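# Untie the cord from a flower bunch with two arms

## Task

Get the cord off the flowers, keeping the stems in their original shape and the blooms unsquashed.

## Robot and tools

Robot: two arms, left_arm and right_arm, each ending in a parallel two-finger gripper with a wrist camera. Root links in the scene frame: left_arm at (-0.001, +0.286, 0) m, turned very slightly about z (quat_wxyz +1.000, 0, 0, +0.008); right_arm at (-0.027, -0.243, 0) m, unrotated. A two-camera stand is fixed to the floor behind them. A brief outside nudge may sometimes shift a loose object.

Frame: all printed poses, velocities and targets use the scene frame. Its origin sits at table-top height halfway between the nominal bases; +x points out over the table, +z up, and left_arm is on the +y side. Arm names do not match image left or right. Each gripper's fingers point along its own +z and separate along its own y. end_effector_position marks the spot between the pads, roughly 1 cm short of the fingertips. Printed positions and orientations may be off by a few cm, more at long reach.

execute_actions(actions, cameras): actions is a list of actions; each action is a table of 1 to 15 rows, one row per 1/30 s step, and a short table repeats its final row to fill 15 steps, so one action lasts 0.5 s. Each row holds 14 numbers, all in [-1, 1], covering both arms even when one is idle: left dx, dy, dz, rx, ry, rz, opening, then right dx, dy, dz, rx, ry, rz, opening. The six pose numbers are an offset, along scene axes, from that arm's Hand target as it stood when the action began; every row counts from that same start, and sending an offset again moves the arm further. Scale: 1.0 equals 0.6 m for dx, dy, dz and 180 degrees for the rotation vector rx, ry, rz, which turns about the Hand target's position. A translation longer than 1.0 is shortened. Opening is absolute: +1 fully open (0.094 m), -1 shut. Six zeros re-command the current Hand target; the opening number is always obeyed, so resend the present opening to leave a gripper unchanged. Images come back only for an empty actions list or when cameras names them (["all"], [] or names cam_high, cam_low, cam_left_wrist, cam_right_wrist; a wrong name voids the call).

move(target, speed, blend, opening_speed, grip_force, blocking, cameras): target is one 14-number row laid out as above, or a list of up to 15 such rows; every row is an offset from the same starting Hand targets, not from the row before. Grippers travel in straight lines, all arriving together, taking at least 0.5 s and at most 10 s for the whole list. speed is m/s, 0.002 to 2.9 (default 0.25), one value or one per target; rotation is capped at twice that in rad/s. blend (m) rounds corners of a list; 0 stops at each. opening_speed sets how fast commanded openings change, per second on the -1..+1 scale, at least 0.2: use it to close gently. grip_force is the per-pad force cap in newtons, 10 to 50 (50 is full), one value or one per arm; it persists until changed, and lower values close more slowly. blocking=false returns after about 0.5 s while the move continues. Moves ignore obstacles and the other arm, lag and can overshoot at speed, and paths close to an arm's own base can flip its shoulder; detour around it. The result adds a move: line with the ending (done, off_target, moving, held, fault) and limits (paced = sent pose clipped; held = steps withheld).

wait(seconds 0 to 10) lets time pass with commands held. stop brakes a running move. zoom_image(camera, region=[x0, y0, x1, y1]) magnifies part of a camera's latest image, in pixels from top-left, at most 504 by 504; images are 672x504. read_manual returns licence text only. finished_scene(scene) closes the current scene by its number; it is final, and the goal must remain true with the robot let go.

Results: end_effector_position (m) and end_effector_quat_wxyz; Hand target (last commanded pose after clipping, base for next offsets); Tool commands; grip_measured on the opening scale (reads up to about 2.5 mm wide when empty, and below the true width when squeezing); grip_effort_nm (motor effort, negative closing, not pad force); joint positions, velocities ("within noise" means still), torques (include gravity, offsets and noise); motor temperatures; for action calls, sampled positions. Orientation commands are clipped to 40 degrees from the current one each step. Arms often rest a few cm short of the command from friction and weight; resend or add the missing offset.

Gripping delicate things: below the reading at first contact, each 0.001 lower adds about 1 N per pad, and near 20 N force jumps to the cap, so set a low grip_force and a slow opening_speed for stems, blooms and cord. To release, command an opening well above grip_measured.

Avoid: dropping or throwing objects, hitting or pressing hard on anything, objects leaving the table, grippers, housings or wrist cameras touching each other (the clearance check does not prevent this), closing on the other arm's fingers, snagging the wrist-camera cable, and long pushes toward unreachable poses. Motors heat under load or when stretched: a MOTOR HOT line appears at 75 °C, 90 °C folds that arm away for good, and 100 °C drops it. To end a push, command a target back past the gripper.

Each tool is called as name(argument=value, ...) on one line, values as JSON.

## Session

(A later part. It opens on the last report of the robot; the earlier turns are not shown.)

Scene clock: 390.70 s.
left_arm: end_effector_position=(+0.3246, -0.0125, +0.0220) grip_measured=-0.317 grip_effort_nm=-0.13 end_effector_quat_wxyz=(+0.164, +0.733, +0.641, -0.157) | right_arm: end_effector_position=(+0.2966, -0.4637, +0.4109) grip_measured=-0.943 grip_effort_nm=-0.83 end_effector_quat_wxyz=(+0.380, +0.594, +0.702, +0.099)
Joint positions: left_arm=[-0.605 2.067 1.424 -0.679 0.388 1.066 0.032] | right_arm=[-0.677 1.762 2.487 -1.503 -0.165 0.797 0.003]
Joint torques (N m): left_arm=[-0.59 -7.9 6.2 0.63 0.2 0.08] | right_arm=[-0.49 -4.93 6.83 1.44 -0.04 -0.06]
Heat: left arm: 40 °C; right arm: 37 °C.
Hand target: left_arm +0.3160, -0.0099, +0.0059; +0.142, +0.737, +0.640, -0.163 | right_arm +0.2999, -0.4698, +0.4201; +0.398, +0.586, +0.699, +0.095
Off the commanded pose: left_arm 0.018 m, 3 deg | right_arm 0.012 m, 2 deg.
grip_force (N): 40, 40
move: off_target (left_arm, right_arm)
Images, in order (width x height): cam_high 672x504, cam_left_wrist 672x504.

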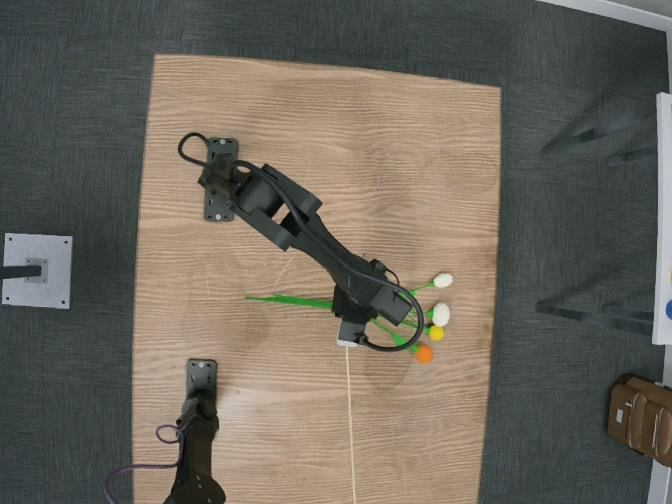

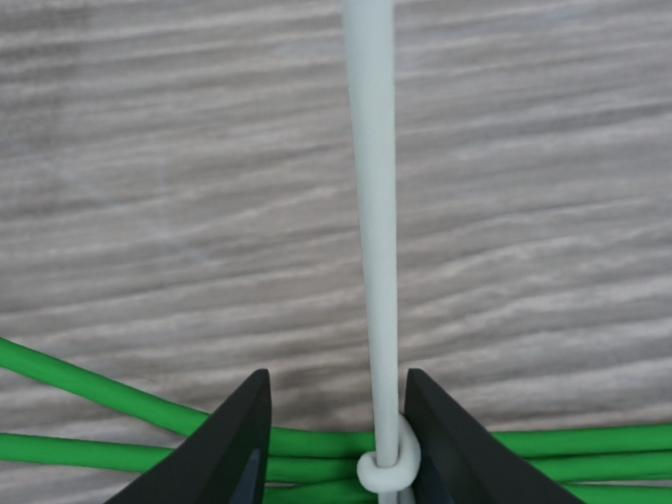

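move(target=[0,0,0,0,0,0,-0.32,0,-0.035,0.19,-0.05,-0.12,0,-1], speed=0.12, cameras=["cam_high","cam_left_wrist","cam_low"])

Scene clock: 402.13 s.
left_arm: end_effector_position=(+0.3246, -0.0125, +0.0220) grip_measured=-0.317 grip_effort_nm=-0.13 end_effector_quat_wxyz=(+0.164, +0.733, +0.641, -0.157) | right_arm: end_effector_position=(+0.2978, -0.4839, +0.5220) grip_measured=-0.943 grip_effort_nm=-0.83 end_effector_quat_wxyz=(+0.550, +0.531, +0.626, +0.153)
Joint positions: left_arm=[-0.605 2.067 1.424 -0.679 0.388 1.066 0.032] | right_arm=[-0.786 1.849 2.842 -1.369 -0.329 0.848 0.003]
Joint torques (N m): left_arm=[-0.58 -7.9 6.2 0.63 0.19 0.08] | right_arm=[-0.55 -4.34 4.96 1.89 -0.06 0.05]
Heat: left arm: 40 °C; right arm: 38 °C.
Hand target: left_arm +0.3160, -0.0099, +0.0059; +0.142, +0.737, +0.640, -0.163 | right_arm +0.3000, -0.4909, +0.5340; +0.566, +0.525, +0.618, +0.148
Off the commanded pose: left_arm 0.018 m, 3 deg | right_arm 0.014 m, 2 deg.
elbow stopped short (right arm): the move would have taken joint 3 (elbow) straighter than the controller allows.
grip_force (N): 40, 40
move: off_target (left_arm, right_arm)
Images, in order (width x height): cam_high 672x504, cam_low 672x504, cam_left_wrist 672x504.

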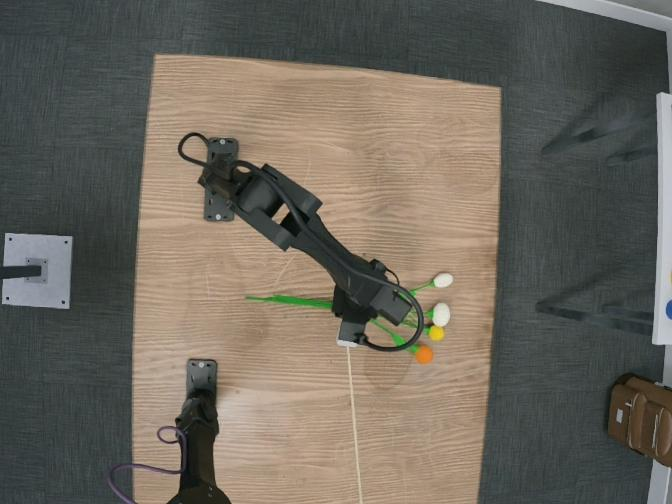

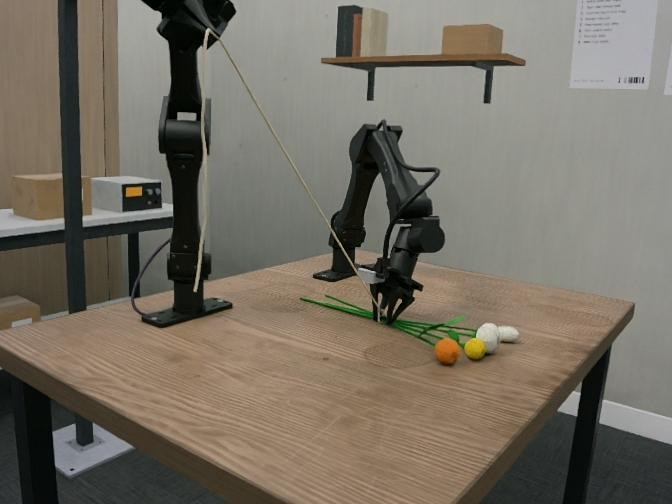

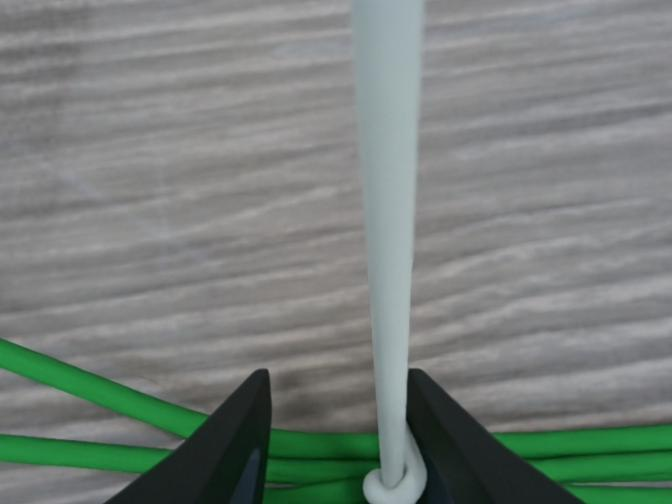

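move(target=[0,0.183,0.012,0,0,0,-0.32,-0.167,0,0.043,0,0,-0.06,-1], speed=0.1, cameras=["cam_high","cam_left_wrist","cam_low"])

Scene clock: 414.63 s.
left_arm: end_effector_position=(+0.3261, +0.0858, +0.0148) grip_measured=-0.317 grip_effort_nm=-0.13 end_effector_quat_wxyz=(+0.164, +0.733, +0.637, -0.171) | right_arm: end_effector_position=(+0.2049, -0.4989, +0.5440) grip_measured=-0.943 grip_effort_nm=-0.83 end_effector_quat_wxyz=(+0.575, +0.588, +0.561, +0.098)
Joint positions: left_arm=[-0.356 1.969 1.244 -0.719 0.463 1.342 0.032] | right_arm=[-1.023 1.73 2.849 -1.468 -0.361 0.85 0.003]
Joint torques (N m): left_arm=[0.92 -11.03 4.66 0.07 -0.12 0.19] | right_arm=[-0.44 -5.19 3.52 1.65 -0.16 -0.02]
Motor temperatures (°C): left_arm=[29 40 34 31 29 31 29] | right_arm=[27 36 38 39 29 29 31]
Heat: left arm: 40 °C; right arm: 39 °C.
Hand target: left_arm +0.3161, +0.0997, +0.0133; +0.142, +0.737, +0.640, -0.163 | right_arm +0.1998, -0.4909, +0.5598; +0.578, +0.581, +0.566, +0.094
Off the commanded pose: left_arm 0.017 m, 3 deg | right_arm 0.018 m, 1 deg.
elbow stopped short (right arm): the move would have taken joint 3 (elbow) straighter than the controller allows.
grip_force (N): 40, 40
move: off_target (left_arm, right_arm)
Images, in order (width x height): cam_high 672x504, cam_low 672x504, cam_left_wrist 672x504.

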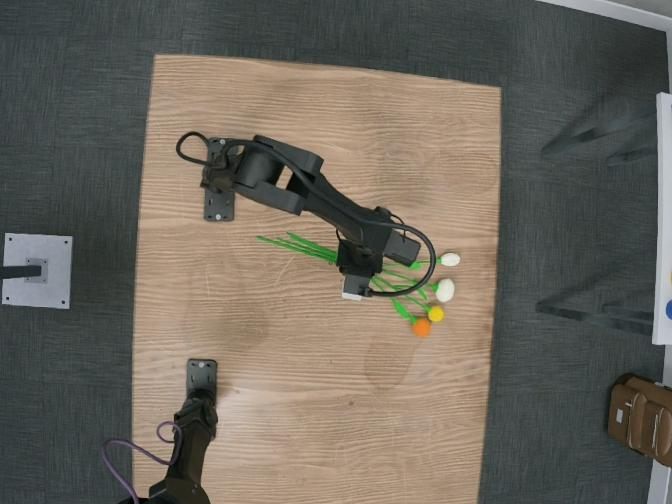

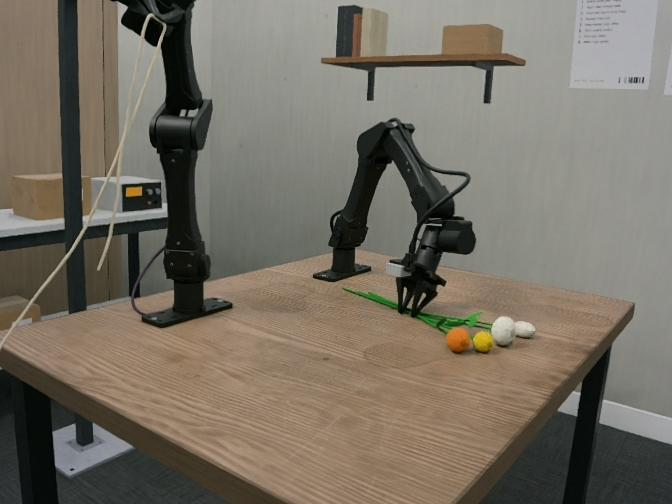

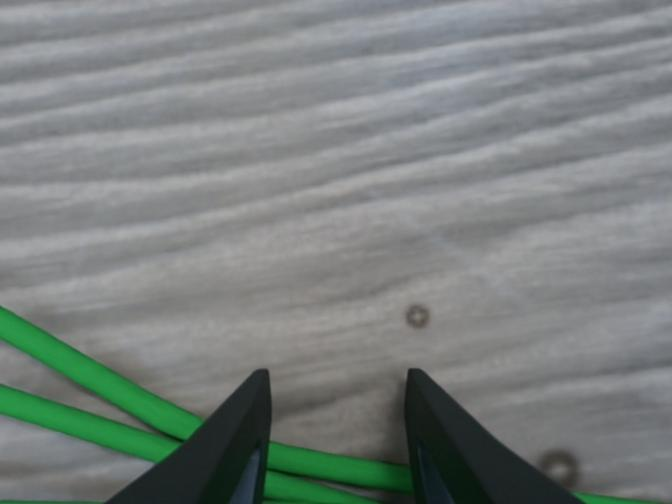

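move(target=[[0,-0.012,0.03,0,0,0,-0.32,0.04,0.1,0.0,0,0,0.08,-1],[0,-0.012,0.2,0,0,0,-0.32,0.167,0.45,0.0,0,0,0.33,-1]], speed=[0.15,0.25], blend=[0.02,0], cameras=["cam_high","cam_low","cam_right_wrist"])

Scene clock: 429.63 s.
left_arm: end_effector_position=(+0.3149, +0.0975, +0.1136) grip_measured=-0.317 grip_effort_nm=-0.13 end_effector_quat_wxyz=(+0.120, +0.733, +0.648, -0.169) | right_arm: end_effector_position=(+0.3002, -0.2240, +0.5520) grip_measured=-0.943 grip_effort_nm=-0.83 end_effector_quat_wxyz=(+0.465, +0.239, +0.764, +0.377)
Joint positions: left_arm=[-0.357 1.87 1.541 -1.194 0.415 1.342 0.032] | right_arm=[-0.27 1.713 2.849 -1.489 -0.618 0.772 0.003]
Joint torques (N m): left_arm=[-0.7 -11.75 9.73 0.17 0.31 -0.02] | right_arm=[0.34 -3.12 3.45 1.6 -0.22 -0.1]
Heat: left arm: 41 °C; right arm: 38 °C.
Hand target: left_arm +0.3161, +0.0926, +0.1332; +0.142, +0.737, +0.640, -0.163 | right_arm +0.3000, -0.2209, +0.5598; +0.455, +0.224, +0.779, +0.368
Off the commanded pose: left_arm 0.020 m, 3 deg | right_arm 0.008 m, 3 deg.
elbow stopped short (right arm): the move would have taken joint 3 (elbow) straighter than the controller allows.
grip_force (N): 40, 40
move: off_target (left_arm, right_arm)
Images, in order (width x height): cam_high 672x504, cam_low 672x504, cam_right_wrist 672x504.

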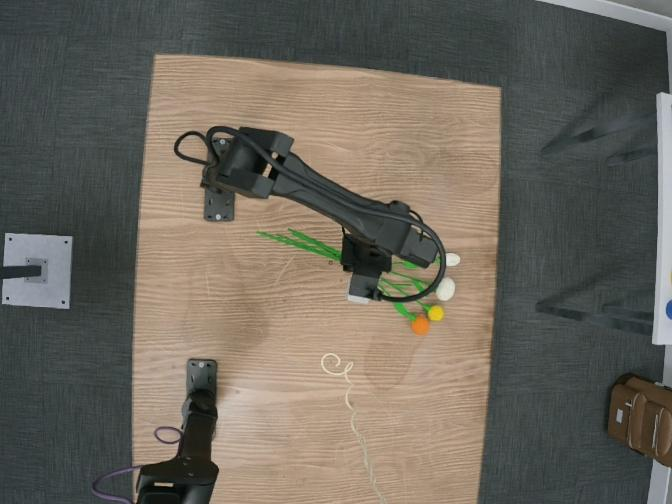

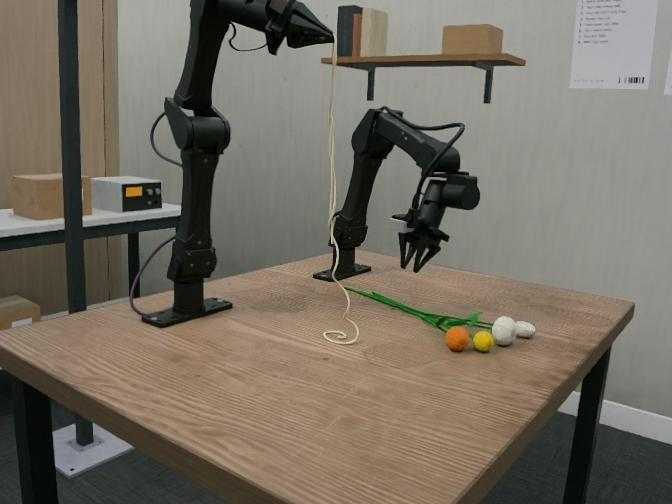

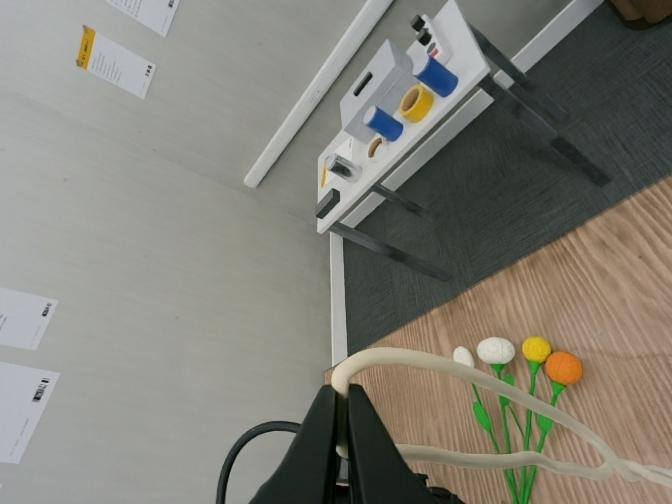

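move(target=[[0,0,0.15,0,0,0,-0.32,0,-0.132,-0.45,0.0035,0.204,-0.115,-1],[-0.08,0.15,0.25,0,0,0,-0.32,0,-0.25,-0.9,0.007,0.4085,-0.2294,-1],[-0.08,0.15,0.25,0,0,0,-0.32,0,-0.25,-0.9,0.007,0.4085,-0.2294,0]], speed=[0.22,0.2,0.2], blend=[0.03,0,0], opening_speed=2, cameras=["cam_high","cam_low","cam_right_wrist"])

Scene clock: 448.07 s.
left_arm: end_effector_position=(+0.2763, +0.1831, +0.2805) grip_measured=-0.317 grip_effort_nm=-0.13 end_effector_quat_wxyz=(+0.237, +0.710, +0.658, -0.077) | right_arm: end_effector_position=(+0.2956, -0.3643, +0.0191) grip_measured=-0.002 grip_effort_nm=0.11 end_effector_quat_wxyz=(-0.010, +0.637, +0.771, +0.005)
Joint positions: left_arm=[-0.118 1.506 1.779 -1.57 0.428 1.484 0.032] | right_arm=[-0.372 1.941 1.314 -0.961 -0.016 1.01 0.047]
Joint torques (N m): left_arm=[0.61 -6.74 5.38 0.62 0.43 0.11] | right_arm=[-0.34 -7.86 6.28 0.21 0.16 0.07]
Heat: left arm: 41 °C; right arm: 38 °C.
Hand target: left_arm +0.2681, +0.1826, +0.2832; +0.142, +0.737, +0.640, -0.163 | right_arm +0.3001, -0.3708, +0.0198; +0.000, +0.642, +0.767, +0.000
Off the commanded pose: left_arm 0.009 m, 15 deg | right_arm 0.008 m, 2 deg.
joint sent to its limit (left arm) — joint 4 (wrist pitch), lower limit. The joint targets are off in orientation, not in position.
grip_force (N): 40, 40
move: off_target (left_arm)
Images, in order (width x height): cam_high 672x504, cam_low 672x504, cam_right_wrist 672x504.

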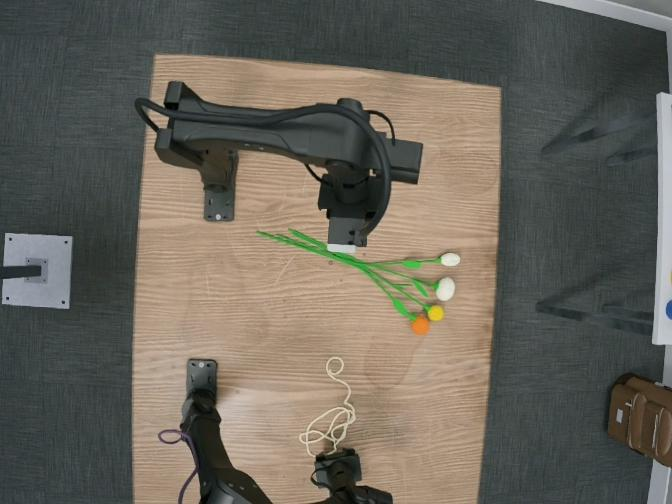

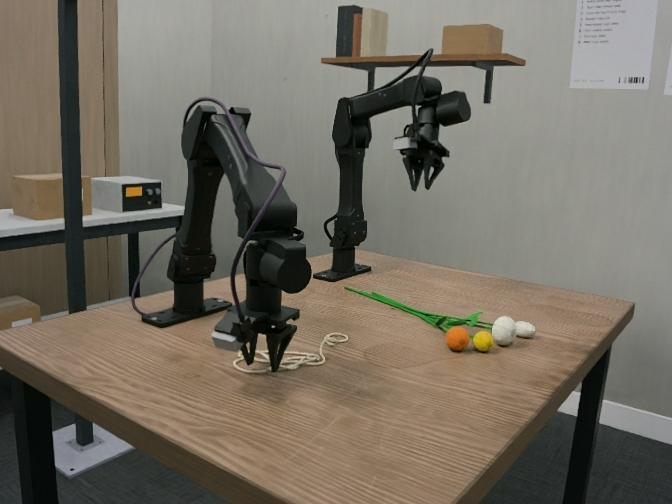

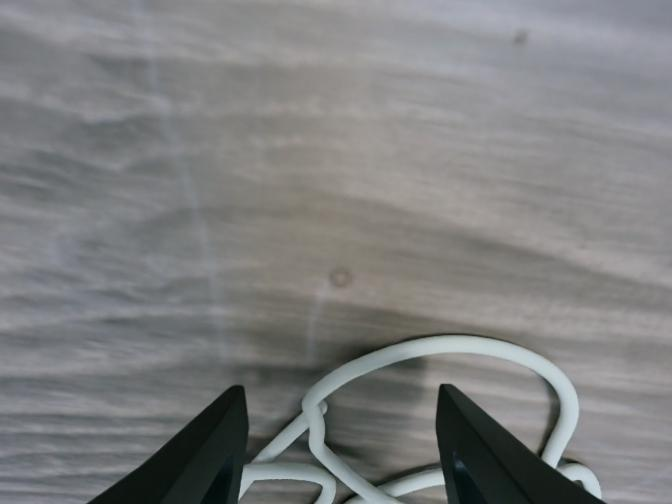

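move(target=[[0,0,0,0,0,0,-0.32,0,0,0.08,0,0,0,0],[0,0,0,0,0,0,-0.32,0,0,0.25,0,0,0,0]], speed=[0.1,0.2], blend=[0.01,0], cameras=["cam_high","cam_low","cam_right_wrist"])

Scene clock: 459.70 s.
left_arm: end_effector_position=(+0.2763, +0.1831, +0.2805) grip_measured=-0.317 grip_effort_nm=-0.12 end_effector_quat_wxyz=(+0.237, +0.710, +0.658, -0.077) | right_arm: end_effector_position=(+0.2980, -0.3654, +0.1590) grip_measured=-0.002 grip_effort_nm=0.11 end_effector_quat_wxyz=(-0.018, +0.637, +0.771, +0.002)
Joint positions: left_arm=[-0.118 1.506 1.779 -1.57 0.428 1.484 0.032] | right_arm=[-0.372 1.906 1.831 -1.528 -0.015 1.01 0.047]
Joint torques (N m): left_arm=[0.62 -6.74 5.38 0.62 0.43 0.11] | right_arm=[-0.43 -8.98 8.2 0.07 0.13 0.09]
Heat: left arm: 41 °C; right arm: 37 °C.
Hand target: left_arm +0.2681, +0.1826, +0.2832; +0.142, +0.737, +0.640, -0.163 | right_arm +0.3001, -0.3708, +0.1698; +0.000, +0.642, +0.767, +0.000
Off the commanded pose: left_arm 0.009 m, 15 deg | right_arm 0.012 m, 2 deg.
joint sent to its limit (left arm) — joint 4 (wrist pitch), lower limit. The joint targets are off in orientation, not in position.
grip_force (N): 40, 40
move: off_target (left_arm, right_arm)
Images, in order (width x height): cam_high 672x504, cam_low 672x504, cam_right_wrist 672x504.

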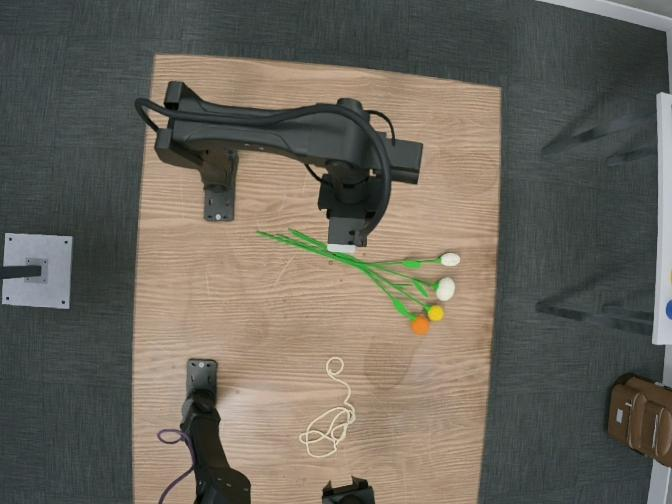

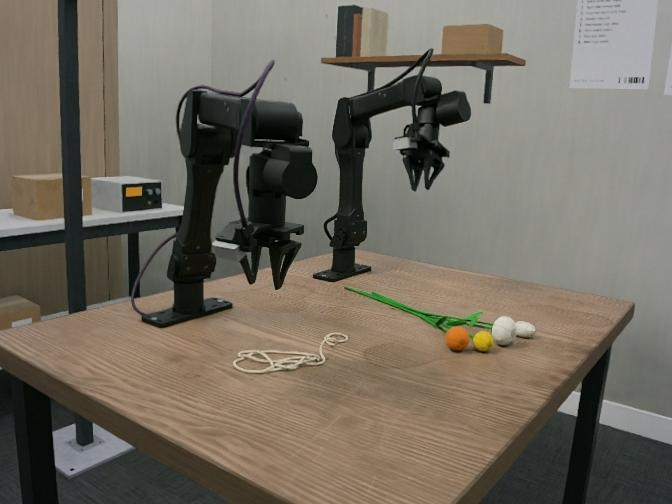

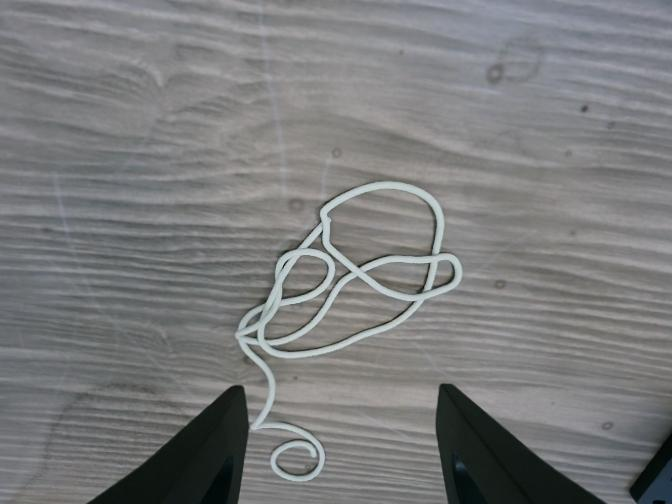

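finished_scene(scene=2)

The scene is finished: the task was done.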